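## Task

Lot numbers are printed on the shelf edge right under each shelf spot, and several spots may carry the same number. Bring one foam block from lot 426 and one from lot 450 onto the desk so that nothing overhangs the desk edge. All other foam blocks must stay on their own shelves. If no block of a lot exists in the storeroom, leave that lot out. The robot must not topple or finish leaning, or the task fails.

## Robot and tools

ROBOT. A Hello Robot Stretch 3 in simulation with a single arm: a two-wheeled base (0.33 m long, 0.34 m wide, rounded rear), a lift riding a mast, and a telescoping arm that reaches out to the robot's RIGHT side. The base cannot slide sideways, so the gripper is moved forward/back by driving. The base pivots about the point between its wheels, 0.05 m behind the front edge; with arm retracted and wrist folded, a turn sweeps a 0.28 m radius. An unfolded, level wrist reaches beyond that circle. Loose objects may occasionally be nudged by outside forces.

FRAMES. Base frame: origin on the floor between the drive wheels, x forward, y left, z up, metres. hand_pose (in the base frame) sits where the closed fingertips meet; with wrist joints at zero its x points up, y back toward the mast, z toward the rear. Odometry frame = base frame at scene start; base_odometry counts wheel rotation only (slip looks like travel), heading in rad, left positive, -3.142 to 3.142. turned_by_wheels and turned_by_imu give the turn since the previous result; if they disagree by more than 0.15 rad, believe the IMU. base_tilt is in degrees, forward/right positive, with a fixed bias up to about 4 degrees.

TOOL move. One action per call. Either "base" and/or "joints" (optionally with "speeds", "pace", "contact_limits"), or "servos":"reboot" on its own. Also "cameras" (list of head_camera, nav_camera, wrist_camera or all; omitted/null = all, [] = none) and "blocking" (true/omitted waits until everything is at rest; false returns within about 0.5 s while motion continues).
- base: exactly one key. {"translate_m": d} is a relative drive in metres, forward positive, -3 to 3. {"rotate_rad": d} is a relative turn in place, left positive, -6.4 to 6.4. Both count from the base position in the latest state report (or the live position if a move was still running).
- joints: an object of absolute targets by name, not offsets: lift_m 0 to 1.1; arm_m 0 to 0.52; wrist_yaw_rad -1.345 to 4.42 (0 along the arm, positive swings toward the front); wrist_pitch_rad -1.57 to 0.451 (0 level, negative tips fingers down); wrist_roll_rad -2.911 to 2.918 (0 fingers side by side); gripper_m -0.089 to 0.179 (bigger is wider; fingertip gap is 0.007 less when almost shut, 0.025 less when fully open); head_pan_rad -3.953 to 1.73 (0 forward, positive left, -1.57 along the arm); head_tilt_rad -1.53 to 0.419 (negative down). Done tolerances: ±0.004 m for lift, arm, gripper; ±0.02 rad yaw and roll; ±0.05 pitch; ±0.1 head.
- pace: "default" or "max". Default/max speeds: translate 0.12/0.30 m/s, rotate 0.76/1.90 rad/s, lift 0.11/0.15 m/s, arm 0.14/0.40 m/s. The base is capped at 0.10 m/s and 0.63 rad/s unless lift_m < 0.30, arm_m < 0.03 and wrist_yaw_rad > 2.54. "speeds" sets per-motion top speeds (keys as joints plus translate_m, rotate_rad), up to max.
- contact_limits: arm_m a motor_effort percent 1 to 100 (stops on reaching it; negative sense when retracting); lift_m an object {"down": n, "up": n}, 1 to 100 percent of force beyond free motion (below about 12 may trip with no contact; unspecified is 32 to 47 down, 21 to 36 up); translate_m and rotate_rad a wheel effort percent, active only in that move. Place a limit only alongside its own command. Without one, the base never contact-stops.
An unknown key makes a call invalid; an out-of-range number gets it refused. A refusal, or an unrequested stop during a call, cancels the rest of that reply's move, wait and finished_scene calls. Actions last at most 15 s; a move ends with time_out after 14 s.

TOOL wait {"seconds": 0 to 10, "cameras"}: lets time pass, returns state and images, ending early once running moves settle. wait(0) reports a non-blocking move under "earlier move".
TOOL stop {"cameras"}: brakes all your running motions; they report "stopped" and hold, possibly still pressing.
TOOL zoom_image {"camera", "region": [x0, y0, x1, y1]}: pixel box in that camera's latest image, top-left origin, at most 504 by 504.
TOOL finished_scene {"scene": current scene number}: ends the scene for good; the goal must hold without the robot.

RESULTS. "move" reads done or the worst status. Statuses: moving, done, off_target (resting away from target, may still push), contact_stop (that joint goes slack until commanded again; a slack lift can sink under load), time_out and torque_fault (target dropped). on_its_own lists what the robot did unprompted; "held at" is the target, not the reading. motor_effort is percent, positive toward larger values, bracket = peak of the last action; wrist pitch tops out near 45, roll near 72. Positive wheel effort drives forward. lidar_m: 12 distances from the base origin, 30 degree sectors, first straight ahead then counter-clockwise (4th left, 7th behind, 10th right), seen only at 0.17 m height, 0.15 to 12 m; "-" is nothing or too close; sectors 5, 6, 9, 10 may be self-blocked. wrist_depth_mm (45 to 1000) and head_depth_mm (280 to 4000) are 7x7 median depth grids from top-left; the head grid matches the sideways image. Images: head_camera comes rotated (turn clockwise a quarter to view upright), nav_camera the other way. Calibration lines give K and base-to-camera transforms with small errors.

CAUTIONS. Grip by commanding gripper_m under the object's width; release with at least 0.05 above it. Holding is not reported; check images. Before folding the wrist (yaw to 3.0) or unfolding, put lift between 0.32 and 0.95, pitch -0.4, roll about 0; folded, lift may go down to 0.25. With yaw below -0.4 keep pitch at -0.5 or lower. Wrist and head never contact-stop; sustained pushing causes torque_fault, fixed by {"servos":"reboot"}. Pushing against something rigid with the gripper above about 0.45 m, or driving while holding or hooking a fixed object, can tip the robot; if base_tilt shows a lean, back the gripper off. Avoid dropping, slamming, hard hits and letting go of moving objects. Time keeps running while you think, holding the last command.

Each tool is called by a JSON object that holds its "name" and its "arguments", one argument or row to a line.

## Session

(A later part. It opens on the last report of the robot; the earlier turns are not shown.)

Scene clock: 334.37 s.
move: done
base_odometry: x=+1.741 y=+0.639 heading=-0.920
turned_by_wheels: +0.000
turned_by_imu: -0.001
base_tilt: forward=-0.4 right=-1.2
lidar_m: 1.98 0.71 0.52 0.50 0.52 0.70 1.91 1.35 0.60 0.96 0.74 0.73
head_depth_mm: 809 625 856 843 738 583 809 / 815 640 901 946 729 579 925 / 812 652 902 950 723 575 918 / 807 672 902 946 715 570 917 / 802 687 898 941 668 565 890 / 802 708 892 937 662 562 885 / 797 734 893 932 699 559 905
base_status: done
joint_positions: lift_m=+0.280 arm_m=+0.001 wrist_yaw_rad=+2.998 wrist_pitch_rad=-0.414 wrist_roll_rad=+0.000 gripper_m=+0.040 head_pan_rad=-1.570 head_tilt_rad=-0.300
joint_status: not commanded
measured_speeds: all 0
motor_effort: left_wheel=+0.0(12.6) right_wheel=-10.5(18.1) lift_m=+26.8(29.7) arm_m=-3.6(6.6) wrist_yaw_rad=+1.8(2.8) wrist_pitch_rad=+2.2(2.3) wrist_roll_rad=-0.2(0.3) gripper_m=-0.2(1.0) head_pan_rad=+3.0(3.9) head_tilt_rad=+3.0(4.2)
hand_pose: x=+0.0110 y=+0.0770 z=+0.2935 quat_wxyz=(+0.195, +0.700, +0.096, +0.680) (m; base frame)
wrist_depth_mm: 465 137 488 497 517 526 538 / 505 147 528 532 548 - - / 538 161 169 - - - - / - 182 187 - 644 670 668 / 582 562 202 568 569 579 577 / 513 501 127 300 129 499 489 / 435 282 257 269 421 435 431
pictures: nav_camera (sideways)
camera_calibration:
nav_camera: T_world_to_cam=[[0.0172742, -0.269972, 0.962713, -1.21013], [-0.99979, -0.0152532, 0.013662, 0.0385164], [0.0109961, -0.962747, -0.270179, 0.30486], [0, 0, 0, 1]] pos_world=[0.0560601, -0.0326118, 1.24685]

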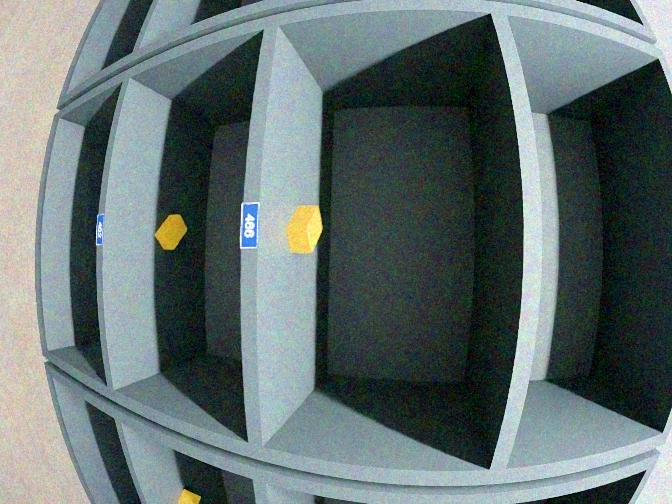

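{"name": "move", "arguments": {
  "base": {"translate_m":1.04},
  "pace": "max",
  "cameras": []
}}

{"name": "move", "arguments": {
  "joints": {"lift_m":0.55},
  "pace": "max",
  "cameras": ["head_camera"]
}}

{"name": "move", "arguments": {
  "joints": {"wrist_yaw_rad":0,"gripper_m":0.179,"head_tilt_rad":-0.6},
  "pace": "max",
  "cameras": []
}}

{"name": "move", "arguments": {
  "joints": {"wrist_pitch_rad":-0.2,"lift_m":0.54},
  "pace": "max",
  "cameras": ["head_camera","wrist_camera"]
}}

Scene clock: 361.60 s.
move: done
base_odometry: x=+2.371 y=-0.189 heading=-0.920
turned_by_wheels: +0.000
turned_by_imu: +0.001
base_tilt: forward=-0.3 right=-1.4
lidar_m: 1.48 0.72 0.52 0.50 0.52 0.71 1.94 0.72 0.65 0.95 0.66 1.53
head_depth_mm: 811 626 901 946 739 585 933 / 805 639 896 945 727 579 923 / 800 654 895 939 723 575 921 / 799 671 895 936 631 570 920 / 797 690 892 939 706 565 914 / 795 712 889 934 704 560 910 / 791 733 886 931 698 557 902
base_status: done
joint_positions: lift_m=+0.280 arm_m=+0.001 wrist_yaw_rad=+2.998 wrist_pitch_rad=-0.414 wrist_roll_rad=+0.000 gripper_m=+0.040 head_pan_rad=-1.570 head_tilt_rad=-0.300
joint_status: not commanded
measured_speeds: all 0
motor_effort: left_wheel=+0.6(12.8) right_wheel=+5.2(14.1) lift_m=+24.5(29.3) arm_m=+1.8(2.1) wrist_yaw_rad=+0.9(3.0) wrist_pitch_rad=+2.1(2.3) wrist_roll_rad=+0.1(0.3) gripper_m=+0.6(0.9) head_pan_rad=+2.7(3.4) head_tilt_rad=+1.6(3.3)
hand_pose: x=+0.0110 y=+0.0770 z=+0.2935 quat_wxyz=(+0.195, +0.700, +0.096, +0.680) (m; base frame)
wrist_depth_mm: 465 137 495 506 521 536 536 / 515 147 523 535 - - - / 539 161 169 - - - - / - 178 188 - 656 669 667 / 597 564 203 577 569 576 577 / 514 512 127 301 129 495 491 / 436 281 256 269 426 438 430
pictures: none
No camera images: "cameras" was empty.

Scene clock: 364.20 s.
move: done
base_odometry: x=+2.371 y=-0.189 heading=-0.920
turned_by_wheels: +0.000
turned_by_imu: +0.000
base_tilt: forward=-0.2 right=-1.1
lidar_m: 1.48 0.72 0.52 0.50 0.52 0.71 1.94 0.72 0.65 0.95 0.66 1.53
head_depth_mm: 812 624 898 945 739 582 930 / 808 640 894 944 728 580 926 / 801 656 895 940 722 575 922 / 797 671 891 938 632 570 917 / 797 690 890 938 707 567 911 / 797 711 890 935 703 563 908 / 796 732 886 930 697 557 908
base_status: not commanded
joint_positions: lift_m=+0.550 arm_m=+0.001 wrist_yaw_rad=+2.998 wrist_pitch_rad=-0.414 wrist_roll_rad=+0.000 gripper_m=+0.040 head_pan_rad=-1.570 head_tilt_rad=-0.300
joint_status: all done
measured_speeds: all 0
motor_effort: left_wheel=+0.7(0.9) right_wheel=+5.4(6.0) lift_m=+26.6(32.3) arm_m=+3.9(3.9) wrist_yaw_rad=+2.0(2.9) wrist_pitch_rad=+2.2(2.3) wrist_roll_rad=+0.1(0.3) gripper_m=+0.0(0.8) head_pan_rad=+2.3(3.4) head_tilt_rad=+1.5(2.1)
hand_pose: x=+0.0110 y=+0.0770 z=+0.5635 quat_wxyz=(+0.195, +0.700, +0.096, +0.680) (m; base frame)
wrist_depth_mm: 466 137 486 504 519 530 534 / 507 148 523 538 - - - / 540 161 170 - - - - / - 179 188 - - - - / - - 201 - 152 - - / - - 127 785 127 814 818 / 729 741 260 719 689 715 715
pictures: head_camera (sideways)
camera_calibration:
head_camera: T_world_to_cam=[[-0.0464984, 0.244552, -0.968521, 1.27632], [0.997516, -0.0399974, -0.0579898, 0.0690176], [-0.0529198, -0.968811, -0.242084, 0.270996], [0, 0, 0, 1]] pos_world=[0.00484154, -0.0468202, 1.30574]

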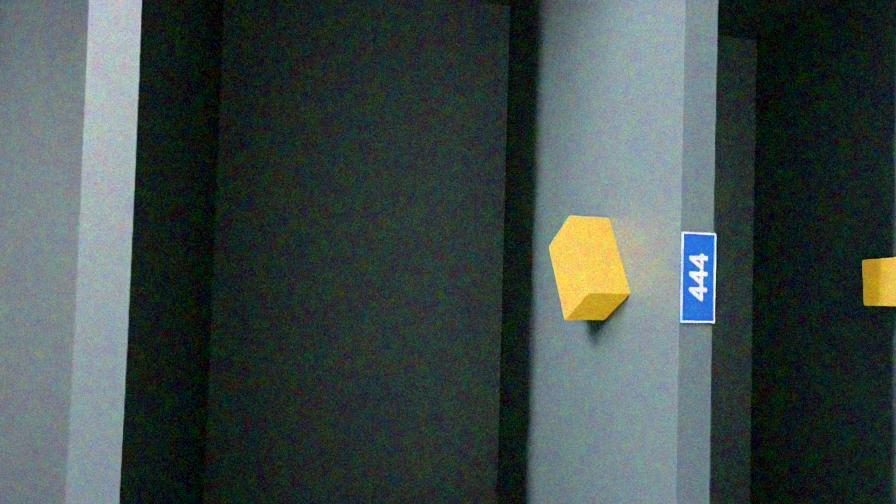

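Scene clock: 366.13 s.
move: done
base_odometry: x=+2.371 y=-0.189 heading=-0.920
turned_by_wheels: +0.000
turned_by_imu: +0.000
base_tilt: forward=-0.4 right=-1.1
lidar_m: 1.48 0.72 0.52 0.50 0.52 0.71 1.94 0.72 0.65 0.95 0.66 1.54
head_depth_mm: 777 856 910 600 1034 884 1039 / 777 854 905 622 1106 877 1140 / 778 855 889 617 1090 871 1133 / 773 853 872 610 1082 866 1125 / 774 852 863 605 1074 862 1122 / 775 852 849 599 1066 857 1119 / 775 851 837 593 1060 853 1112
base_status: not commanded
joint_positions: lift_m=+0.550 arm_m=+0.001 wrist_yaw_rad=+0.003 wrist_pitch_rad=-0.414 wrist_roll_rad=+0.000 gripper_m=+0.179 head_pan_rad=-1.570 head_tilt_rad=-0.604
joint_status: all done
measured_speeds: all 0
motor_effort: left_wheel=+0.7(1.0) right_wheel=+5.9(6.3) lift_m=+23.8(26.6) arm_m=+4.8(5.4) wrist_yaw_rad=-3.3(8.3) wrist_pitch_rad=+2.3(2.3) wrist_roll_rad=-0.1(0.3) gripper_m=+0.6(84.5) head_pan_rad=+2.4(3.0) head_tilt_rad=-0.4(6.1)
hand_pose: x=-0.0208 y=-0.3704 z=+0.5635 quat_wxyz=(+0.693, +0.147, -0.691, -0.145) (m; base frame)
wrist_depth_mm: - - - - - - - / - - - - - - - / 322 319 316 314 313 309 307 / 315 311 308 - 300 296 290 / - 146 - - - 824 - / - 126 - - - - - / - - - - - - 105
pictures: none
No camera images: "cameras" was empty.

Scene clock: 366.97 s.
move: done
base_odometry: x=+2.371 y=-0.189 heading=-0.920
turned_by_wheels: +0.000
turned_by_imu: +0.000
base_tilt: forward=-0.4 right=-1.2
lidar_m: 1.48 0.72 0.52 0.50 0.52 0.71 1.94 0.71 0.65 0.95 0.66 1.54
head_depth_mm: 776 857 907 599 1027 883 1040 / 778 855 902 621 1102 879 1139 / 777 853 891 618 1085 867 1133 / 772 852 878 610 1087 867 1129 / 776 851 864 604 1073 864 1098 / 773 850 850 599 1069 854 1117 / 778 853 841 592 1058 853 1118
base_status: not commanded
joint_positions: lift_m=+0.540 arm_m=+0.001 wrist_yaw_rad=+0.003 wrist_pitch_rad=-0.223 wrist_roll_rad=+0.000 gripper_m=+0.179 head_pan_rad=-1.570 head_tilt_rad=-0.604
joint_status: all done
measured_speeds: all 0
motor_effort: left_wheel=+0.6(1.0) right_wheel=+5.1(6.2) lift_m=+29.3(29.6) arm_m=+5.5(5.9) wrist_yaw_rad=-3.1(4.3) wrist_pitch_rad=+3.9(5.2) wrist_roll_rad=+0.1(0.3) gripper_m=+0.5(1.0) head_pan_rad=+1.9(2.8) head_tilt_rad=+1.7(1.7)
hand_pose: x=-0.0208 y=-0.3901 z=+0.5985 quat_wxyz=(+0.703, +0.080, -0.702, -0.078) (m; base frame)
wrist_depth_mm: - - - - - - - / - - - - - - - / - - - - - - - / - - - - - - - / 316 309 309 312 302 299 292 / - 140 - - - - - / - - - - - - 105
pictures: head_camera (sideways), wrist_camera
camera_calibration:
head_camera: T_world_to_cam=[[-0.0467764, 0.523421, -0.85079, 1.12268], [0.997498, -0.0207273, -0.0675942, 0.0814931], [-0.0530147, -0.851822, -0.521141, 0.634064], [0, 0, 0, 1]] pos_world=[0.00484041, -0.0458323, 1.29111]
wrist_camera: T_world_to_cam=[[-0.998874, -0.043998, -0.017732, -0.0206979], [-0.00200039, 0.412539, -0.910938, 0.738553], [0.0473946, -0.909877, -0.412163, 0.058914], [0, 0, 0, 1]] pos_world=[-0.0219894, -0.251988, 0.696691]

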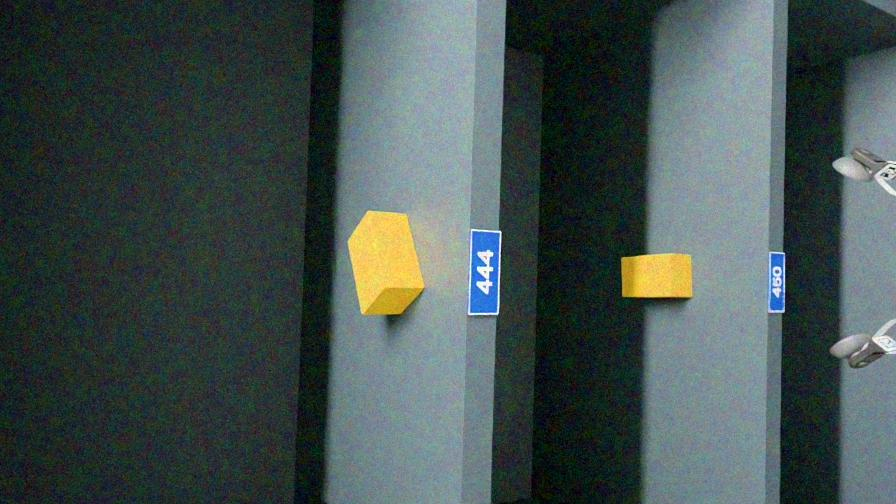

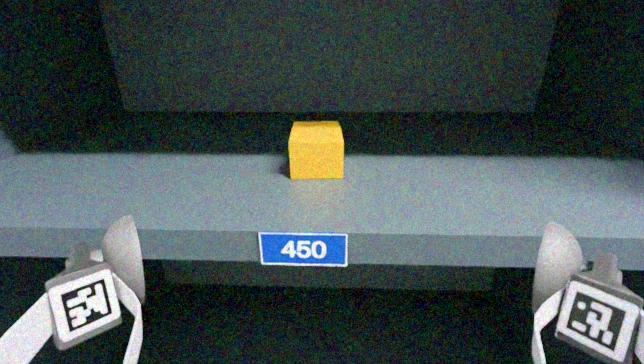

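{"name": "zoom_image", "arguments": {
  "camera": "wrist_camera",
  "region": [270, 105, 370, 190]
}}

Scaled by 5.040.

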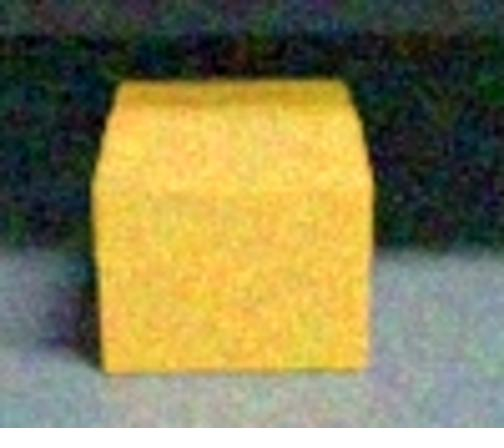

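{"name": "move", "arguments": {
  "base": {"translate_m":0.027},
  "joints": {"lift_m":0.512},
  "cameras": []
}}

{"name": "move", "arguments": {
  "joints": {"arm_m":0.265},
  "contact_limits": {"arm_m":30},
  "cameras": ["wrist_camera"]
}}

{"name": "move", "arguments": {
  "joints": {"gripper_m":0.02},
  "cameras": ["wrist_camera"]
}}

Scene clock: 381.33 s.
move: done
base_odometry: x=+2.388 y=-0.210 heading=-0.920
turned_by_wheels: +0.000
turned_by_imu: +0.000
base_tilt: forward=-0.2 right=-1.1
lidar_m: 1.45 0.72 0.52 0.50 0.52 0.71 1.95 0.72 0.67 0.95 0.64 1.51
head_depth_mm: 776 855 904 604 1075 885 1098 / 775 853 900 596 1099 882 1137 / 773 853 897 591 1097 872 1135 / 773 851 886 587 1086 866 1130 / 777 853 869 610 1082 864 1128 / 773 855 860 603 1072 861 1118 / 771 849 845 596 1067 855 1117
base_status: done
joint_positions: lift_m=+0.512 arm_m=+0.001 wrist_yaw_rad=+0.003 wrist_pitch_rad=-0.222 wrist_roll_rad=+0.000 gripper_m=+0.179 head_pan_rad=-1.570 head_tilt_rad=-0.600
joint_status: all done
measured_speeds: all 0
motor_effort: left_wheel=+3.0(9.0) right_wheel=+6.9(11.5) lift_m=+23.4(27.5) arm_m=+8.2(8.5) wrist_yaw_rad=-3.6(4.3) wrist_pitch_rad=+3.7(3.9) wrist_roll_rad=+0.0(0.3) gripper_m=+0.8(0.9) head_pan_rad=+2.0(2.9) head_tilt_rad=+3.5(4.5)
hand_pose: x=-0.0208 y=-0.3902 z=+0.5707 quat_wxyz=(+0.703, +0.080, -0.702, -0.078) (m; base frame)
wrist_depth_mm: - - - - - - 618 / - - - - - - - / - - - - - - - / 310 308 307 305 303 301 303 / 303 295 299 - 288 283 281 / - 140 - - - - - / - - - - - - 105
pictures: none
No camera images: "cameras" was empty.

Scene clock: 384.50 s.
move: done
base_odometry: x=+2.388 y=-0.210 heading=-0.920
turned_by_wheels: +0.000
turned_by_imu: +0.000
base_tilt: forward=-0.3 right=-1.2
lidar_m: 1.45 0.72 0.52 0.50 0.52 0.71 1.94 0.71 0.67 0.95 0.64 1.51
head_depth_mm: 776 857 909 601 1075 888 1091 / 776 849 907 597 1105 880 1120 / 774 850 901 592 1092 874 587 / 776 848 882 587 1090 715 643 / 774 850 874 608 1082 860 1125 / 773 848 859 602 1073 859 1119 / 772 846 845 595 1065 854 1114
base_status: not commanded
joint_positions: lift_m=+0.512 arm_m=+0.265 wrist_yaw_rad=+0.003 wrist_pitch_rad=-0.222 wrist_roll_rad=+0.000 gripper_m=+0.179 head_pan_rad=-1.570 head_tilt_rad=-0.600
joint_status: all done
measured_speeds: all 0
motor_effort: left_wheel=+3.3(3.6) right_wheel=+6.8(8.3) lift_m=+28.2(28.7) arm_m=+12.4(14.4) wrist_yaw_rad=-2.8(4.3) wrist_pitch_rad=+3.7(3.8) wrist_roll_rad=+0.1(0.3) gripper_m=+0.7(0.9) head_pan_rad=+1.5(2.5) head_tilt_rad=+2.7(4.0)
contact_limits: arm_m 30 (drawing in: default 31, maximum 55; extending or still: default 39, maximum 69)
hand_pose: x=-0.0208 y=-0.6546 z=+0.5707 quat_wxyz=(+0.703, +0.080, -0.702, -0.078) (m; base frame)
wrist_depth_mm: - - 400 397 395 391 391 / - - - - - - - / - - - - - - - / 307 307 306 - 302 301 297 / 247 244 244 154 230 240 242 / - 181 195 133 180 193 193 / - 163 163 140 157 162 105
pictures: wrist_camera
camera_calibration:
wrist_camera: T_world_to_cam=[[-0.998879, -0.04393, -0.0176395, -0.0328524], [-0.00200566, 0.411557, -0.911382, 0.822001], [0.0472966, -0.910325, -0.411184, -0.194044], [0, 0, 0, 1]] pos_world=[-0.0219893, -0.516387, 0.66879]

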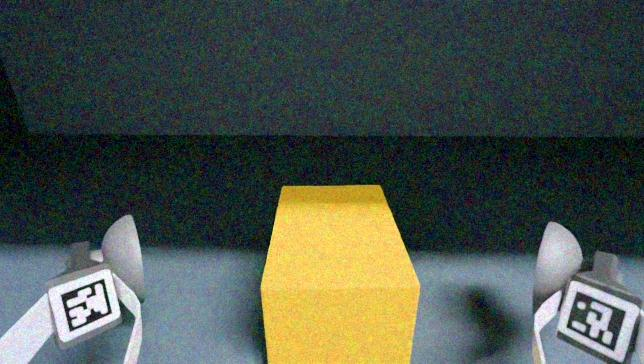

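Scene clock: 386.63 s.
move: done
base_odometry: x=+2.388 y=-0.210 heading=-0.920
turned_by_wheels: +0.000
turned_by_imu: +0.000
base_tilt: forward=-0.2 right=-1.1
lidar_m: 1.45 0.72 0.52 0.50 0.52 0.71 1.95 0.72 0.67 0.95 0.64 1.51
head_depth_mm: 777 852 905 603 1070 887 1095 / 776 854 903 596 1101 880 1114 / 776 850 899 592 1094 876 586 / 777 853 883 588 1084 712 642 / 775 850 871 610 1081 866 1119 / 772 850 858 602 1075 860 1122 / 774 848 846 596 1063 855 1113
base_status: not commanded
joint_positions: lift_m=+0.512 arm_m=+0.265 wrist_yaw_rad=+0.003 wrist_pitch_rad=-0.222 wrist_roll_rad=+0.000 gripper_m=+0.021 head_pan_rad=-1.570 head_tilt_rad=-0.600
joint_status: all done
measured_speeds: all 0
motor_effort: left_wheel=+3.4(3.8) right_wheel=+7.2(8.0) lift_m=+29.5(30.3) arm_m=+10.0(13.1) wrist_yaw_rad=-2.1(4.7) wrist_pitch_rad=+3.7(3.8) wrist_roll_rad=-0.2(0.3) gripper_m=-15.7(86.7) head_pan_rad=+1.3(2.7) head_tilt_rad=+3.2(3.7)
contact_limits: arm_m 30 (drawing in: default 31, maximum 55; extending or still: default 39, maximum 69)
hand_pose: x=-0.0209 y=-0.6546 z=+0.5707 quat_wxyz=(+0.703, +0.080, -0.702, -0.078) (m; base frame)
wrist_depth_mm: - - 403 399 394 394 388 / - - - - - - - / - - - - - - - / 307 305 303 - 302 301 299 / 245 245 162 154 153 241 241 / 196 196 129 133 128 194 193 / 169 153 157 140 144 152 161
pictures: wrist_camera
camera_calibration:
wrist_camera: T_world_to_cam=[[-0.998884, -0.0437943, -0.0176888, -0.0327476], [-0.00190309, 0.411525, -0.911397, 0.822088], [0.0471934, -0.910346, -0.411149, -0.19404], [0, 0, 0, 1]] pos_world=[-0.0219892, -0.516387, 0.66889]

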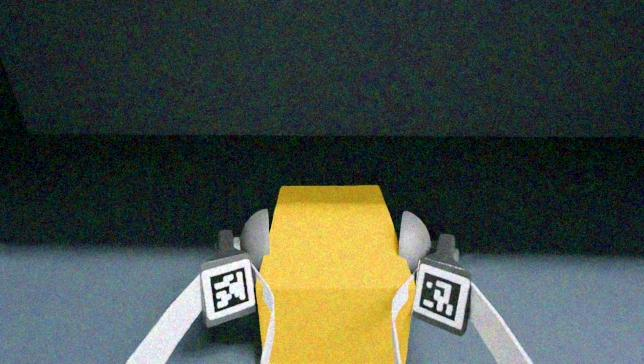

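{"name": "move", "arguments": {
  "joints": {"lift_m":0.575},
  "cameras": ["wrist_camera"]
}}

{"name": "move", "arguments": {
  "joints": {"arm_m":0.0},
  "cameras": []
}}

{"name": "move", "arguments": {
  "joints": {"wrist_pitch_rad":-0.35,"wrist_yaw_rad":2.6},
  "cameras": ["head_camera","wrist_camera"]
}}

Scene clock: 409.63 s.
move: done
base_odometry: x=+2.388 y=-0.210 heading=-0.920
turned_by_wheels: +0.000
turned_by_imu: +0.000
base_tilt: forward=-0.2 right=-1.2
lidar_m: 1.45 0.72 0.52 0.50 0.52 0.71 1.95 0.72 0.67 0.95 0.64 1.51
head_depth_mm: 778 854 905 602 1074 884 1096 / 778 854 903 596 1101 876 1096 / 776 851 901 592 1095 583 565 / 773 852 883 587 1084 662 1101 / 776 850 874 608 1079 863 1127 / 774 850 857 603 1075 856 1118 / 772 848 843 597 1061 853 1115
base_status: not commanded
joint_positions: lift_m=+0.575 arm_m=+0.265 wrist_yaw_rad=+0.003 wrist_pitch_rad=-0.222 wrist_roll_rad=+0.000 gripper_m=+0.021 head_pan_rad=-1.570 head_tilt_rad=-0.600
joint_status: all done
measured_speeds: all 0
motor_effort: left_wheel=+3.2(3.7) right_wheel=+7.2(7.7) lift_m=+28.6(33.2) arm_m=+5.8(7.4) wrist_yaw_rad=-1.3(4.5) wrist_pitch_rad=+3.6(3.8) wrist_roll_rad=+0.0(0.3) gripper_m=-15.4(16.0) head_pan_rad=+1.7(2.3) head_tilt_rad=+2.6(3.5)
contact_limits: arm_m 30 (drawing in: default 31, maximum 55; extending or still: default 39, maximum 69)
hand_pose: x=-0.0209 y=-0.6546 z=+0.6337 quat_wxyz=(+0.703, +0.080, -0.702, -0.078) (m; base frame)
wrist_depth_mm: - - 402 400 395 396 389 / - - - - - - - / - - - - - - - / - - - - - - - / - - 151 154 148 - - / 289 300 129 133 128 285 283 / 242 99 225 139 144 230 237
pictures: wrist_camera
camera_calibration:
wrist_camera: T_world_to_cam=[[-0.998884, -0.0437943, -0.0176888, -0.0316332], [-0.00190309, 0.411525, -0.911397, 0.879506], [0.0471934, -0.910346, -0.411149, -0.168137], [0, 0, 0, 1]] pos_world=[-0.0219892, -0.516387, 0.73189]

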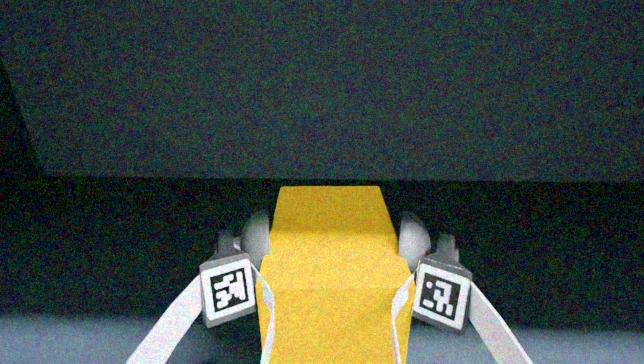

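Scene clock: 412.80 s.
move: done
base_odometry: x=+2.388 y=-0.210 heading=-0.920
turned_by_wheels: +0.000
turned_by_imu: +0.000
base_tilt: forward=-0.3 right=-1.2
lidar_m: 1.45 0.72 0.52 0.50 0.52 0.71 1.95 0.71 0.67 0.96 0.64 1.51
head_depth_mm: 776 855 906 605 1076 885 1094 / 775 852 905 598 1103 880 1144 / 776 852 897 592 1097 872 1139 / 775 851 884 588 1086 869 638 / 775 849 872 608 1080 862 1102 / 772 848 857 603 1071 862 1122 / 774 851 850 597 1062 855 1118
base_status: not commanded
joint_positions: lift_m=+0.575 arm_m=+0.001 wrist_yaw_rad=+0.003 wrist_pitch_rad=-0.222 wrist_roll_rad=+0.000 gripper_m=+0.021 head_pan_rad=-1.570 head_tilt_rad=-0.600
joint_status: all done
measured_speeds: all 0
motor_effort: left_wheel=+3.2(3.8) right_wheel=+7.1(7.9) lift_m=+24.1(28.7) arm_m=-12.0(14.0) wrist_yaw_rad=-3.5(4.2) wrist_pitch_rad=+3.7(3.8) wrist_roll_rad=+0.0(0.3) gripper_m=-15.7(16.0) head_pan_rad=+1.5(2.0) head_tilt_rad=+2.9(3.7)
hand_pose: x=-0.0209 y=-0.3902 z=+0.6337 quat_wxyz=(+0.703, +0.080, -0.702, -0.078) (m; base frame)
wrist_depth_mm: - - - - - - 618 / - - - - - - - / - - - - - - - / - - - - - - - / - - 151 154 148 - - / 327 325 129 133 128 310 312 / - 100 118 139 137 105 -
pictures: none
No camera images: "cameras" was empty.

Scene clock: 415.10 s.
move: done
base_odometry: x=+2.388 y=-0.210 heading=-0.920
turned_by_wheels: +0.000
turned_by_imu: +0.000
base_tilt: forward=-0.3 right=-1.0
lidar_m: 1.45 0.72 0.52 0.50 0.52 0.71 1.94 0.71 0.67 0.95 0.64 1.51
head_depth_mm: 779 856 910 605 1074 888 1093 / 775 855 907 598 1103 879 1145 / 780 850 898 592 1101 877 1137 / 772 852 887 588 1089 871 1130 / 775 852 870 609 1077 862 1125 / 775 848 860 603 1073 857 1118 / 775 850 848 597 1064 855 1114
base_status: not commanded
joint_positions: lift_m=+0.575 arm_m=+0.001 wrist_yaw_rad=+2.597 wrist_pitch_rad=-0.364 wrist_roll_rad=+0.000 gripper_m=+0.021 head_pan_rad=-1.570 head_tilt_rad=-0.600
joint_status: all done
measured_speeds: all 0
motor_effort: left_wheel=+3.6(3.7) right_wheel=+7.1(7.8) lift_m=+24.7(26.0) arm_m=-10.6(12.5) wrist_yaw_rad=+1.4(5.4) wrist_pitch_rad=+2.1(4.6) wrist_roll_rad=+0.0(0.3) gripper_m=-15.4(16.0) head_pan_rad=+1.5(2.0) head_tilt_rad=+2.1(3.6)
hand_pose: x=+0.0984 y=+0.0519 z=+0.6000 quat_wxyz=(+0.311, +0.704, -0.064, +0.636) (m; base frame)
wrist_depth_mm: 420 459 518 - - - - / 445 494 535 - - - - / 470 521 - - - - - / 500 541 - - - - - / 525 - 151 162 153 - - / - - 129 133 128 892 888 / 199 99 126 139 145 758 763
pictures: head_camera (sideways), wrist_camera
camera_calibration:
head_camera: T_world_to_cam=[[-0.0467501, 0.519968, -0.852906, 1.12543], [0.997499, -0.0210139, -0.0674867, 0.0813543], [-0.0530138, -0.853927, -0.517685, 0.629597], [0, 0, 0, 1]] pos_world=[0.0048405, -0.0458489, 1.29131]
wrist_camera: T_world_to_cam=[[0.874236, -0.484941, -0.023311, -0.0401596], [-0.277037, -0.458853, -0.844218, 0.590167], [0.3987, 0.744504, -0.535493, 0.409582], [0, 0, 0, 1]] pos_world=[0.0353069, -0.0536111, 0.716622]

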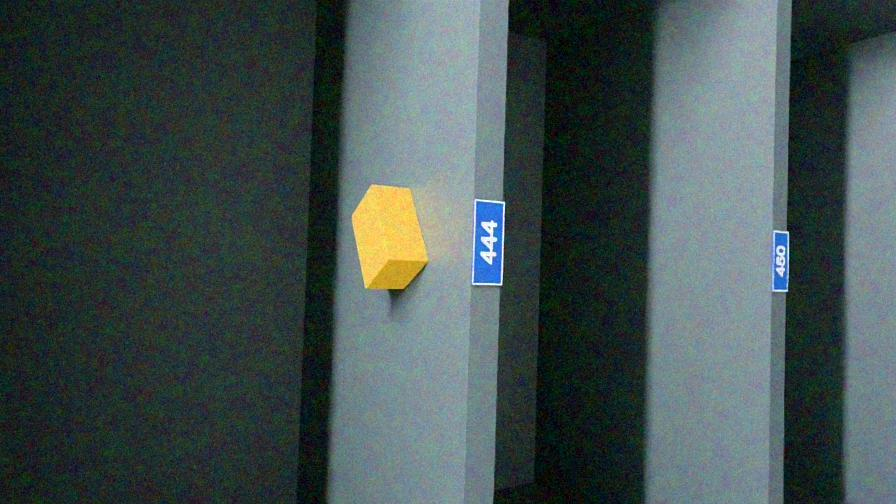

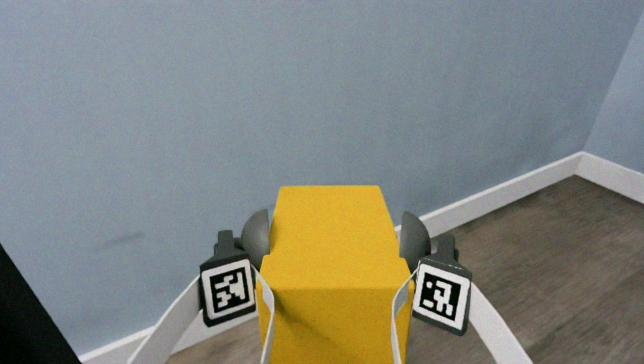

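{"name": "move", "arguments": {
  "base": {"translate_m":0.92},
  "joints": {"lift_m":0.28},
  "pace": "max",
  "cameras": ["wrist_camera"]
}}

{"name": "move", "arguments": {
  "base": {"rotate_rad":-1.6},
  "cameras": []
}}

{"name": "move", "arguments": {
  "base": {"translate_m":2.08},
  "pace": "max",
  "cameras": ["wrist_camera"]
}}

{"name": "move", "arguments": {
  "base": {"rotate_rad":1.6},
  "cameras": ["wrist_camera"]
}}

Scene clock: 432.93 s.
move: done
base_odometry: x=+2.945 y=-0.942 heading=-0.920
turned_by_wheels: +0.000
turned_by_imu: +0.000
base_tilt: forward=-0.3 right=-1.2
lidar_m: 0.54 0.56 0.53 0.51 0.53 0.72 1.96 0.71 0.69 2.15 0.77 0.56
head_depth_mm: 2673 2850 3233 2540 1749 1232 1192 / 2703 2909 3141 2508 1872 1487 1233 / 2663 2934 3209 2463 1862 1474 1236 / 2663 2941 3198 2448 1842 1473 1224 / 2690 2946 3184 2431 1835 1459 1226 / 2396 2445 2539 2309 1824 1458 1217 / 1585 1604 1637 1674 1675 1454 1213
base_status: done
joint_positions: lift_m=+0.280 arm_m=+0.001 wrist_yaw_rad=+2.598 wrist_pitch_rad=-0.366 wrist_roll_rad=+0.000 gripper_m=+0.021 head_pan_rad=-1.570 head_tilt_rad=-0.600
joint_status: all done
measured_speeds: all 0
motor_effort: left_wheel=+0.2(14.1) right_wheel=+5.4(14.0) lift_m=+25.2(30.1) arm_m=-5.0(8.9) wrist_yaw_rad=+1.5(3.4) wrist_pitch_rad=+2.6(2.7) wrist_roll_rad=+0.1(0.4) gripper_m=-16.0(16.1) head_pan_rad=+0.7(1.9) head_tilt_rad=+1.8(2.8)
hand_pose: x=+0.0981 y=+0.0517 z=+0.3044 quat_wxyz=(+0.311, +0.704, -0.062, +0.635) (m; base frame)
wrist_depth_mm: 425 468 519 - - - - / 448 496 534 - - - - / 478 518 - - - - - / 504 548 - - 731 - - / 526 588 154 154 157 600 - / 534 551 129 133 128 525 511 / 216 100 271 140 144 440 450
pictures: wrist_camera
camera_calibration:
wrist_camera: T_world_to_cam=[[0.874496, -0.484467, -0.0234147, -0.046984], [-0.277915, -0.460921, -0.842802, 0.340196], [0.397518, 0.743534, -0.537714, 0.252376], [0, 0, 0, 1]] pos_world=[0.0353089, -0.0536088, 0.421324]

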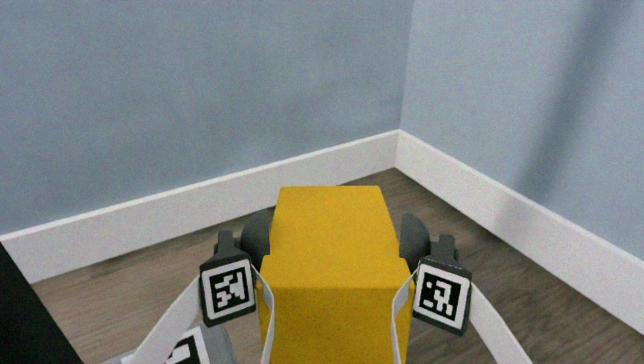

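Scene clock: 436.33 s.
move: done
base_odometry: x=+2.945 y=-0.942 heading=-2.520
turned_by_wheels: -1.600
turned_by_imu: -1.574
base_tilt: forward=-0.2 right=-1.2
lidar_m: 2.26 0.78 0.57 0.54 0.56 0.53 0.51 0.53 0.71 1.86 1.37 0.69
head_depth_mm: 1376 1344 1338 1308 1292 1283 1194 / 1964 1934 1880 1863 1744 1483 1246 / 3425 3397 3182 2503 1860 1474 1237 / 3442 3859 3728 2454 1827 1474 1227 / 3402 3831 3621 2433 1816 1473 1219 / 2706 2883 2803 2370 1804 1451 1219 / 1877 2010 1963 1629 1677 1438 1213
base_status: done
joint_positions: lift_m=+0.280 arm_m=+0.001 wrist_yaw_rad=+2.598 wrist_pitch_rad=-0.366 wrist_roll_rad=+0.000 gripper_m=+0.021 head_pan_rad=-1.570 head_tilt_rad=-0.600
joint_status: not commanded
measured_speeds: all 0
motor_effort: left_wheel=+8.0(12.0) right_wheel=-10.0(13.9) lift_m=+25.9(26.3) arm_m=-12.5(12.5) wrist_yaw_rad=+1.2(2.8) wrist_pitch_rad=+2.6(2.7) wrist_roll_rad=+0.0(0.3) gripper_m=-15.4(16.1) head_pan_rad=+0.6(1.4) head_tilt_rad=+1.6(2.4)
hand_pose: x=+0.0981 y=+0.0517 z=+0.3044 quat_wxyz=(+0.311, +0.704, -0.062, +0.635) (m; base frame)
wrist_depth_mm: - - - - - - - / - - - - - - - / - - - - - 999 980 / - - - - 766 774 750 / - 608 158 154 156 619 619 / 541 550 129 133 128 520 520 / 216 99 270 139 144 437 450
pictures: none
No camera images: "cameras" was empty.

Scene clock: 444.70 s.
move: done
base_odometry: x=+1.255 y=-2.154 heading=-2.520
turned_by_wheels: +0.000
turned_by_imu: +0.001
base_tilt: forward=-0.3 right=-1.3
lidar_m: 1.17 0.84 0.60 0.58 0.60 0.81 2.13 1.20 1.54 3.67 1.07 1.10
head_depth_mm: 2966 2934 2851 2545 1879 1497 1249 / 3402 3611 3520 2511 1857 1480 1236 / 3473 3757 3704 2469 1838 1481 1232 / 3458 3686 3631 2456 1848 1462 1228 / 3426 3733 3670 2446 1841 1459 1223 / 3346 3719 2948 2344 1819 1455 1218 / 3386 3628 1599 2101 1800 1445 1213
base_status: done
joint_positions: lift_m=+0.280 arm_m=+0.001 wrist_yaw_rad=+2.598 wrist_pitch_rad=-0.366 wrist_roll_rad=+0.000 gripper_m=+0.021 head_pan_rad=-1.570 head_tilt_rad=-0.600
joint_status: not commanded
measured_speeds: all 0
motor_effort: left_wheel=-0.4(15.0) right_wheel=+3.3(10.9) lift_m=+28.7(30.1) arm_m=-3.7(12.7) wrist_yaw_rad=+2.2(3.6) wrist_pitch_rad=+2.6(2.7) wrist_roll_rad=+0.1(0.3) gripper_m=-15.5(16.2) head_pan_rad=+0.9(1.3) head_tilt_rad=+0.8(2.1)
hand_pose: x=+0.0981 y=+0.0517 z=+0.3044 quat_wxyz=(+0.311, +0.704, -0.062, +0.635) (m; base frame)
wrist_depth_mm: - - - - - - - / - - - - - - - / - - - - 893 986 929 / - - - 813 765 769 765 / - 612 158 153 157 616 611 / 533 549 129 133 128 521 520 / 216 99 271 139 144 442 452
pictures: wrist_camera
camera_calibration:
wrist_camera: T_world_to_cam=[[0.874496, -0.484467, -0.0234147, -0.046984], [-0.277915, -0.460921, -0.842802, 0.340196], [0.397518, 0.743534, -0.537714, 0.252376], [0, 0, 0, 1]] pos_world=[0.0353089, -0.0536088, 0.421324]

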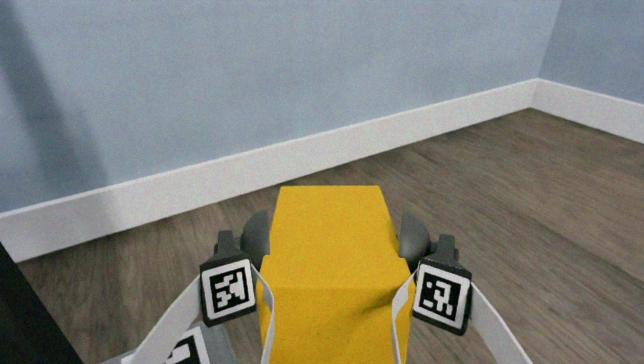

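Scene clock: 448.10 s.
move: done
base_odometry: x=+1.255 y=-2.154 heading=-0.920
turned_by_wheels: +1.600
turned_by_imu: +1.573
base_tilt: forward=-0.3 right=-1.3
lidar_m: 0.58 0.60 0.82 2.24 1.38 1.57 3.67 1.07 1.12 1.17 0.82 0.60
head_depth_mm: 966 1059 1180 1327 1513 1495 1251 / 967 1059 1178 1322 1503 1491 1244 / 960 1056 1177 1324 1507 1472 1236 / 963 1057 1176 1314 1505 1469 1228 / 961 1058 1177 1318 1506 1462 1224 / 960 1059 1171 1318 1513 1458 1216 / 962 1054 1173 1319 1503 1444 1210
base_status: done
joint_positions: lift_m=+0.280 arm_m=+0.001 wrist_yaw_rad=+2.598 wrist_pitch_rad=-0.366 wrist_roll_rad=+0.000 gripper_m=+0.021 head_pan_rad=-1.570 head_tilt_rad=-0.600
joint_status: not commanded
measured_speeds: all 0
motor_effort: left_wheel=-8.8(12.8) right_wheel=+8.1(12.9) lift_m=+28.1(29.1) arm_m=-9.4(9.8) wrist_yaw_rad=+2.1(2.9) wrist_pitch_rad=+2.6(2.7) wrist_roll_rad=+0.1(0.3) gripper_m=-15.3(15.9) head_pan_rad=+0.3(0.7) head_tilt_rad=+0.4(1.4)
hand_pose: x=+0.0981 y=+0.0517 z=+0.3044 quat_wxyz=(+0.311, +0.704, -0.062, +0.635) (m; base frame)
wrist_depth_mm: - - - - - - - / - - - - - - - / - - - - - - - / 800 786 779 809 770 - - / 637 641 158 154 157 608 - / 542 550 129 133 128 523 505 / 216 99 271 140 145 438 446
pictures: wrist_camera
camera_calibration:
wrist_camera: T_world_to_cam=[[0.874496, -0.484467, -0.0234147, -0.046984], [-0.277915, -0.460921, -0.842802, 0.340196], [0.397518, 0.743534, -0.537714, 0.252376], [0, 0, 0, 1]] pos_world=[0.0353089, -0.0536088, 0.421324]

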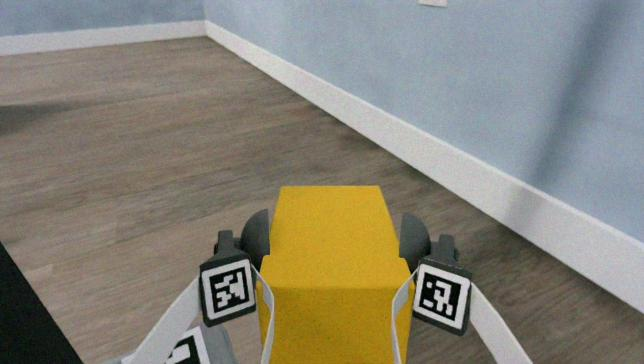

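{"name": "move", "arguments": {
  "base": {"translate_m":-1.4},
  "pace": "max",
  "cameras": []
}}

{"name": "move", "arguments": {
  "joints": {"lift_m":0.84},
  "pace": "max",
  "cameras": ["wrist_camera"]
}}

{"name": "move", "arguments": {
  "joints": {"wrist_yaw_rad":0},
  "cameras": []
}}

{"name": "move", "arguments": {
  "joints": {"wrist_pitch_rad":-0.2,"arm_m":0.33,"lift_m":0.76},
  "cameras": ["wrist_camera","head_camera"]
}}

Scene clock: 466.83 s.
move: done
base_odometry: x=+0.407 y=-1.040 heading=-0.920
turned_by_wheels: +0.000
turned_by_imu: +0.000
base_tilt: forward=-0.4 right=-1.2
lidar_m: 1.96 2.04 1.15 1.10 1.14 1.56 2.31 1.65 0.82 0.53 0.91 1.67
head_depth_mm: 968 1067 1181 1131 841 669 1169 / 967 1060 1178 1124 836 664 1189 / 967 1064 1176 1111 826 660 1015 / 969 1061 1171 1100 825 659 1150 / 967 1065 1183 1086 815 653 1167 / 967 1060 1178 1079 812 651 1162 / 965 1061 1177 1069 807 647 1167
base_status: done
joint_positions: lift_m=+0.280 arm_m=+0.001 wrist_yaw_rad=+2.598 wrist_pitch_rad=-0.366 wrist_roll_rad=+0.000 gripper_m=+0.021 head_pan_rad=-1.570 head_tilt_rad=-0.600
joint_status: not commanded
measured_speeds: all 0
motor_effort: left_wheel=-7.3(17.2) right_wheel=-1.7(12.1) lift_m=+25.9(27.7) arm_m=-10.8(13.0) wrist_yaw_rad=+2.2(3.4) wrist_pitch_rad=+2.5(2.7) wrist_roll_rad=+0.0(0.3) gripper_m=-15.4(16.2) head_pan_rad=-0.5(1.2) head_tilt_rad=+0.4(1.4)
hand_pose: x=+0.0981 y=+0.0517 z=+0.3044 quat_wxyz=(+0.311, +0.704, -0.062, +0.635) (m; base frame)
wrist_depth_mm: - 940 - - - - - / - - - - - - - / 968 - - - - 999 975 / 789 789 775 809 765 762 754 / 650 639 158 154 157 624 615 / 539 558 129 133 128 521 517 / 217 99 271 139 145 443 448
pictures: none
No camera images: "cameras" was empty.

Scene clock: 471.37 s.
move: done
base_odometry: x=+0.407 y=-1.040 heading=-0.920
turned_by_wheels: +0.000
turned_by_imu: +0.000
base_tilt: forward=-0.3 right=-1.2
lidar_m: 1.97 2.04 1.15 1.10 1.14 1.56 2.31 1.64 0.82 0.53 0.91 1.67
head_depth_mm: 974 1063 1183 1133 842 671 592 / 973 1065 1181 1123 833 665 595 / 963 1060 1181 1111 828 659 597 / 970 1064 1178 1105 822 658 585 / 963 1061 1176 1090 816 652 586 / 965 1057 1180 1084 811 652 1167 / 967 1060 1183 1068 807 647 1160
base_status: not commanded
joint_positions: lift_m=+0.840 arm_m=+0.001 wrist_yaw_rad=+2.598 wrist_pitch_rad=-0.366 wrist_roll_rad=+0.000 gripper_m=+0.021 head_pan_rad=-1.570 head_tilt_rad=-0.600
joint_status: all done
measured_speeds: all 0
motor_effort: left_wheel=-7.5(7.7) right_wheel=-1.6(2.6) lift_m=+27.2(32.3) arm_m=-10.3(11.2) wrist_yaw_rad=+0.9(3.1) wrist_pitch_rad=+2.6(2.8) wrist_roll_rad=+0.1(0.4) gripper_m=-15.0(16.0) head_pan_rad=-0.4(1.2) head_tilt_rad=-0.8(1.3)
hand_pose: x=+0.0981 y=+0.0517 z=+0.8644 quat_wxyz=(+0.311, +0.704, -0.062, +0.635) (m; base frame)
wrist_depth_mm: - 942 - - - - - / - - - - - - - / - - - - - - - / - - - - - - - / - - 158 154 157 - - / - - 129 133 128 - - / 216 - 135 139 145 - -
pictures: wrist_camera
camera_calibration:
wrist_camera: T_world_to_cam=[[0.874508, -0.484447, -0.0233728, -0.0339122], [-0.277906, -0.461007, -0.842758, 0.812117], [0.397496, 0.743494, -0.537786, 0.553565], [0, 0, 0, 1]] pos_world=[0.0353089, -0.0536087, 0.981324]

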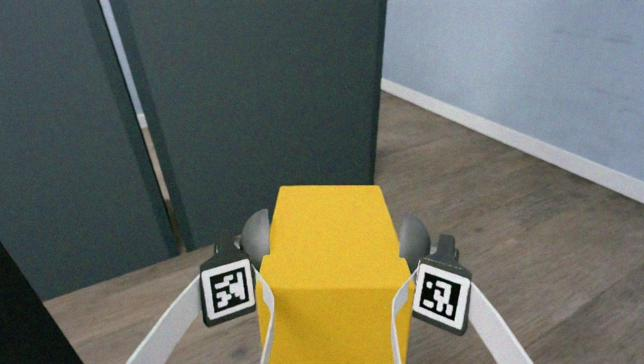

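Scene clock: 473.67 s.
move: done
base_odometry: x=+0.407 y=-1.040 heading=-0.920
turned_by_wheels: +0.000
turned_by_imu: +0.000
base_tilt: forward=-0.3 right=-1.2
lidar_m: 1.96 2.04 1.15 1.10 1.14 1.56 2.31 1.64 0.82 0.53 0.91 1.67
head_depth_mm: 975 1063 1181 1132 844 671 592 / 967 1062 1184 1121 833 666 596 / 974 1065 1184 1104 828 627 580 / 968 1065 1183 1105 821 479 309 / 966 1058 1186 1095 816 635 1166 / 966 1056 1175 1079 811 649 1166 / 967 1062 1176 1069 808 644 1169
base_status: not commanded
joint_positions: lift_m=+0.840 arm_m=+0.001 wrist_yaw_rad=+0.003 wrist_pitch_rad=-0.366 wrist_roll_rad=+0.000 gripper_m=+0.021 head_pan_rad=-1.570 head_tilt_rad=-0.600
joint_status: all done
measured_speeds: all 0
motor_effort: left_wheel=-7.1(7.9) right_wheel=-1.1(2.3) lift_m=+23.4(26.9) arm_m=-9.3(10.4) wrist_yaw_rad=-3.8(6.2) wrist_pitch_rad=+2.5(2.7) wrist_roll_rad=+0.1(0.3) gripper_m=-15.3(16.3) head_pan_rad=-0.7(1.3) head_tilt_rad=-0.2(1.5)
hand_pose: x=-0.0208 y=-0.3761 z=+0.8644 quat_wxyz=(+0.696, +0.130, -0.695, -0.128) (m; base frame)
wrist_depth_mm: - - - - - - - / - - - - - - - / - - - - - - - / - - - - - - - / - - 151 154 148 - - / - - 129 133 128 - - / - 100 118 139 137 104 -
pictures: none
No camera images: "cameras" was empty.

Scene clock: 477.30 s.
move: done
base_odometry: x=+0.407 y=-1.040 heading=-0.920
turned_by_wheels: +0.000
turned_by_imu: +0.000
base_tilt: forward=-0.2 right=-1.2
lidar_m: 1.96 2.04 1.15 1.10 1.14 1.57 2.31 1.64 0.82 0.53 0.91 1.67
head_depth_mm: 971 1070 1188 1132 841 669 306 / 968 1063 1179 1120 523 372 326 / 966 1062 1181 1109 525 661 1013 / 966 1060 1179 1100 558 657 1145 / 963 1062 1176 1088 815 654 1163 / 966 1063 1177 1080 810 649 1165 / 967 1062 1168 1063 805 646 1157
base_status: not commanded
joint_positions: lift_m=+0.760 arm_m=+0.330 wrist_yaw_rad=+0.003 wrist_pitch_rad=-0.224 wrist_roll_rad=+0.000 gripper_m=+0.021 head_pan_rad=-1.570 head_tilt_rad=-0.600
joint_status: all done
measured_speeds: all 0
motor_effort: left_wheel=-7.6(7.9) right_wheel=-1.2(2.3) lift_m=+24.0(26.2) arm_m=+12.3(15.1) wrist_yaw_rad=-2.7(4.6) wrist_pitch_rad=+4.0(6.7) wrist_roll_rad=+0.0(0.3) gripper_m=-15.9(16.0) head_pan_rad=-1.2(1.3) head_tilt_rad=-1.3(1.8)
hand_pose: x=-0.0208 y=-0.7194 z=+0.8182 quat_wxyz=(+0.703, +0.080, -0.702, -0.078) (m; base frame)
wrist_depth_mm: - - - - - - - / - - - - - - - / - - - - - - - / - - - - - - - / - - 151 154 148 - - / - - 129 133 128 - - / - 99 118 140 137 104 -
pictures: head_camera (sideways), wrist_camera
camera_calibration:
head_camera: T_world_to_cam=[[-0.0467501, 0.519968, -0.852906, 1.12543], [0.997499, -0.0210139, -0.0674867, 0.0813543], [-0.0530138, -0.853927, -0.517685, 0.629597], [0, 0, 0, 1]] pos_world=[0.0048405, -0.0458489, 1.29131]
wrist_camera: T_world_to_cam=[[-0.998874, -0.043981, -0.0177808, -0.0312414], [-0.00200192, 0.413557, -0.910476, 1.07497], [0.0473971, -0.909415, -0.41318, -0.149056], [0, 0, 0, 1]] pos_world=[-0.0219894, -0.581489, 0.916592]

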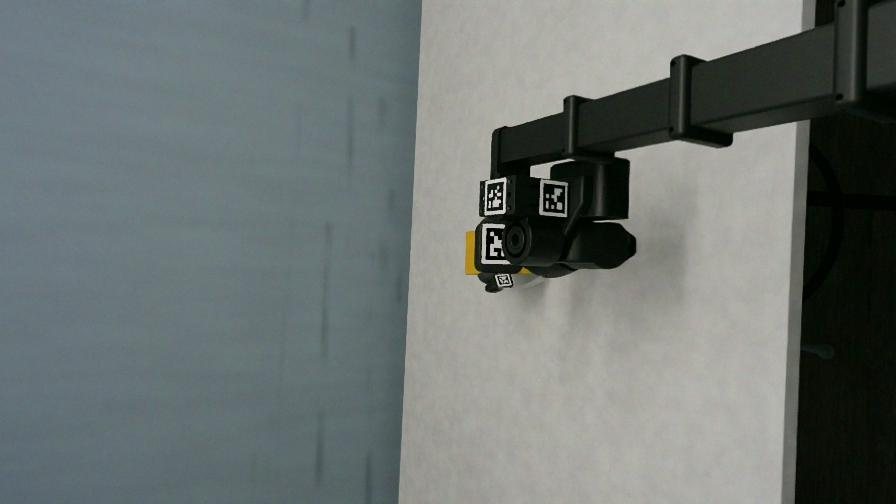

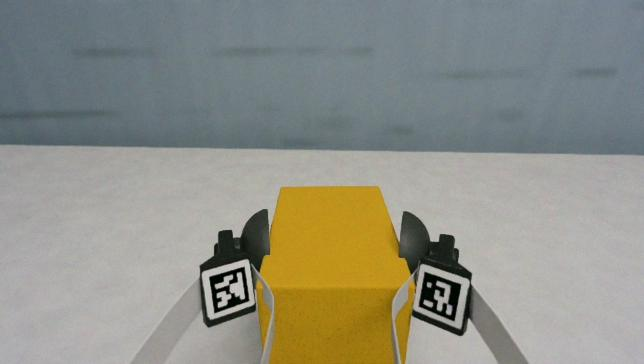

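{"name": "move", "arguments": {
  "joints": {"lift_m":0.705},
  "cameras": []
}}

{"name": "move", "arguments": {
  "joints": {"lift_m":0.69},
  "speeds": {"lift_m":0.03},
  "contact_limits": {"lift_m":{"down":14}},
  "cameras": []
}}

Scene clock: 484.03 s.
move: done
base_odometry: x=+0.407 y=-1.040 heading=-0.920
turned_by_wheels: +0.000
turned_by_imu: +0.000
base_tilt: forward=-0.3 right=-1.1
lidar_m: 1.97 2.04 1.14 1.10 1.14 1.56 2.31 1.64 0.82 0.53 0.91 1.67
head_depth_mm: 971 1065 1183 1133 839 669 601 / 972 1067 1179 1122 834 444 366 / 967 1066 1183 1104 559 611 1014 / 966 1065 1182 1106 585 637 1149 / 970 1063 1181 1091 816 655 1170 / 965 1061 1179 1080 810 651 1159 / 964 1058 1174 1068 802 649 1159
base_status: not commanded
joint_positions: lift_m=+0.705 arm_m=+0.330 wrist_yaw_rad=+0.003 wrist_pitch_rad=-0.224 wrist_roll_rad=+0.000 gripper_m=+0.021 head_pan_rad=-1.570 head_tilt_rad=-0.600
joint_status: all done
measured_speeds: all 0
motor_effort: left_wheel=-7.5(7.7) right_wheel=-2.0(2.3) lift_m=+23.3(25.2) arm_m=+9.4(10.6) wrist_yaw_rad=-3.2(3.7) wrist_pitch_rad=+3.9(4.1) wrist_roll_rad=-0.1(0.3) gripper_m=-15.7(15.9) head_pan_rad=-1.3(1.8) head_tilt_rad=-1.7(1.9)
hand_pose: x=-0.0208 y=-0.7194 z=+0.7633 quat_wxyz=(+0.703, +0.080, -0.702, -0.078) (m; base frame)
wrist_depth_mm: - - - - - - - / - - - - - - - / - - - - - - - / - - - - - - - / - - 151 154 148 - - / - - 129 133 128 - - / - 99 118 139 137 104 -
pictures: none
No camera images: "cameras" was empty.

Scene clock: 484.97 s.
move: done
base_odometry: x=+0.407 y=-1.040 heading=-0.920
turned_by_wheels: +0.000
turned_by_imu: +0.000
base_tilt: forward=-0.2 right=-1.2
lidar_m: 1.97 2.04 1.15 1.10 1.14 1.56 2.31 1.64 0.82 0.53 0.91 1.67
head_depth_mm: 971 1068 1182 1134 842 671 1168 / 973 1068 1181 1124 835 475 381 / 968 1066 1183 1121 579 610 1011 / 970 1062 1180 1101 655 624 1152 / 966 1062 1178 1088 816 655 1170 / 963 1061 1178 1075 811 653 1161 / 967 1059 1177 1070 805 646 1179
base_status: not commanded
joint_positions: lift_m=+0.690 arm_m=+0.330 wrist_yaw_rad=+0.002 wrist_pitch_rad=-0.191 wrist_roll_rad=+0.000 gripper_m=+0.021 head_pan_rad=-1.570 head_tilt_rad=-0.600
joint_status: all done
measured_speeds: all 0
motor_effort: left_wheel=-7.3(7.6) right_wheel=-1.0(2.0) lift_m=+19.3(27.2) arm_m=+8.6(9.7) wrist_yaw_rad=-2.5(4.4) wrist_pitch_rad=-2.1(4.0) wrist_roll_rad=-0.1(0.3) gripper_m=-15.7(15.9) head_pan_rad=-0.8(1.7) head_tilt_rad=-1.5(2.1)
contact_limits: lift_m down 14 (down: maximum 72; up: maximum 65)
hand_pose: x=-0.0209 y=-0.7220 z=+0.7565 quat_wxyz=(+0.704, +0.068, -0.703, -0.067) (m; base frame)
wrist_depth_mm: - - - - - - - / - - - - - - - / - - - - - - - / - - - - - - - / - - 151 154 148 - - / - - 129 133 129 - - / - 99 118 138 136 105 -
pictures: none
No camera images: "cameras" was empty.

{"name": "move", "arguments": {
  "joints": {"gripper_m":0.179},
  "cameras": []
}}

{"name": "move", "arguments": {
  "joints": {"arm_m":0.05},
  "cameras": ["wrist_camera","nav_camera"]
}}

Scene clock: 492.03 s.
move: done
base_odometry: x=+0.407 y=-1.040 heading=-0.920
turned_by_wheels: +0.000
turned_by_imu: +0.000
base_tilt: forward=-0.2 right=-1.1
lidar_m: 1.96 2.04 1.15 1.10 1.14 1.56 2.31 1.64 0.82 0.53 0.91 1.67
head_depth_mm: 967 1064 1185 1138 841 669 1165 / 969 1060 1181 1126 837 476 382 / 966 1064 1182 1107 580 608 1014 / 970 1066 1179 1101 654 623 1142 / 965 1064 1177 1091 814 654 1171 / 962 1060 1180 1072 812 650 1159 / 965 1060 1174 1069 805 644 1150
base_status: not commanded
joint_positions: lift_m=+0.690 arm_m=+0.330 wrist_yaw_rad=+0.002 wrist_pitch_rad=-0.213 wrist_roll_rad=+0.000 gripper_m=+0.179 head_pan_rad=-1.570 head_tilt_rad=-0.600
joint_status: all done
measured_speeds: all 0
motor_effort: left_wheel=-7.5(7.7) right_wheel=-1.6(2.6) lift_m=+29.6(30.0) arm_m=+5.1(7.3) wrist_yaw_rad=-3.0(4.0) wrist_pitch_rad=+2.0(2.3) wrist_roll_rad=+0.0(0.3) gripper_m=+1.1(83.5) head_pan_rad=-1.6(2.1) head_tilt_rad=-2.3(2.8)
contact_limits: lift_m down 14 (down: maximum 72; up: maximum 65)
hand_pose: x=-0.0209 y=-0.7203 z=+0.7509 quat_wxyz=(+0.704, +0.076, -0.703, -0.075) (m; base frame)
wrist_depth_mm: - - - - - - - / - - - - - - - / - - - - - - - / - - - - - - - / - 143 - 149 148 - - / - 126 - 130 130 - - / - - - 138 - - 105
pictures: none
No camera images: "cameras" was empty.

Scene clock: 495.30 s.
move: done
base_odometry: x=+0.407 y=-1.040 heading=-0.920
turned_by_wheels: +0.000
turned_by_imu: +0.000
base_tilt: forward=-0.3 right=-1.3
lidar_m: 1.97 2.04 1.15 1.10 1.14 1.56 2.31 1.64 0.82 0.53 0.91 1.67
head_depth_mm: 969 1065 1188 1133 839 669 1160 / 968 1066 1181 1120 831 665 1185 / 966 1067 1181 1112 830 661 584 / 963 1064 1182 1100 820 658 422 / 968 1063 1179 1091 821 655 1166 / 966 1059 1178 1079 808 653 1163 / 968 1055 1179 1068 809 647 1160
base_status: not commanded
joint_positions: lift_m=+0.690 arm_m=+0.050 wrist_yaw_rad=+0.002 wrist_pitch_rad=-0.214 wrist_roll_rad=+0.000 gripper_m=+0.179 head_pan_rad=-1.570 head_tilt_rad=-0.600
joint_status: all done
measured_speeds: all 0
motor_effort: left_wheel=-7.1(7.8) right_wheel=-0.9(2.3) lift_m=+25.0(30.1) arm_m=-11.5(14.5) wrist_yaw_rad=-2.1(4.3) wrist_pitch_rad=+2.1(2.2) wrist_roll_rad=+0.0(0.3) gripper_m=+0.8(1.1) head_pan_rad=-1.8(2.3) head_tilt_rad=-1.9(2.9)
contact_limits: lift_m down 14 (down: maximum 72; up: maximum 65)
hand_pose: x=-0.0209 y=-0.4402 z=+0.7508 quat_wxyz=(+0.704, +0.077, -0.703, -0.075) (m; base frame)
wrist_depth_mm: - - - - - - - / - - - - - - - / - - - - - - - / - - - - - - - / - 142 - - - - - / - 126 - - - - - / - - - - - - 105
pictures: nav_camera (sideways), wrist_camera
camera_calibration:
nav_camera: T_world_to_cam=[[0.0175188, -0.542461, 0.839898, -1.04989], [-0.999787, -0.0186573, 0.00880366, 0.0448604], [0.0108946, -0.839874, -0.542673, 0.659426], [0, 0, 0, 1]] pos_world=[0.0560593, -0.0148508, 1.23925]
wrist_camera: T_world_to_cam=[[-0.998889, -0.043807, -0.0173821, -0.0204283], [-0.00179739, 0.403956, -0.914777, 0.897103], [0.0470953, -0.913729, -0.403586, 0.0678614], [0, 0, 0, 1]] pos_world=[-0.0219891, -0.301278, 0.847681]

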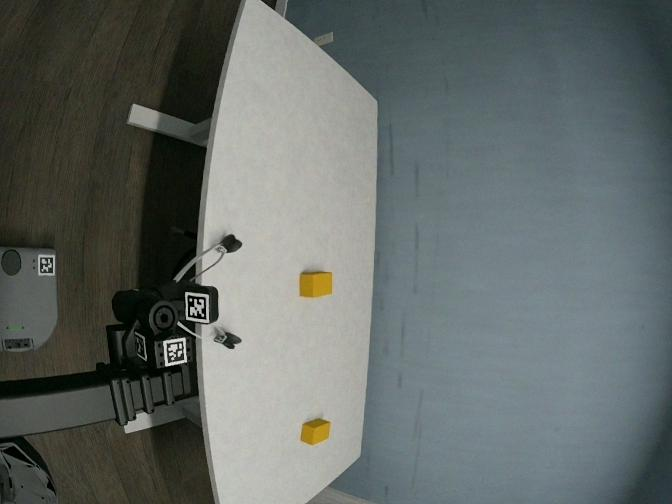

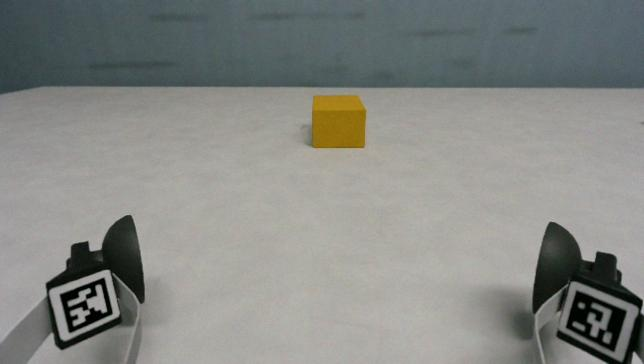

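Both blocks on the desk.

{"name": "finished_scene", "arguments": {
  "scene": 3
}}

The scene is finished: the task was done.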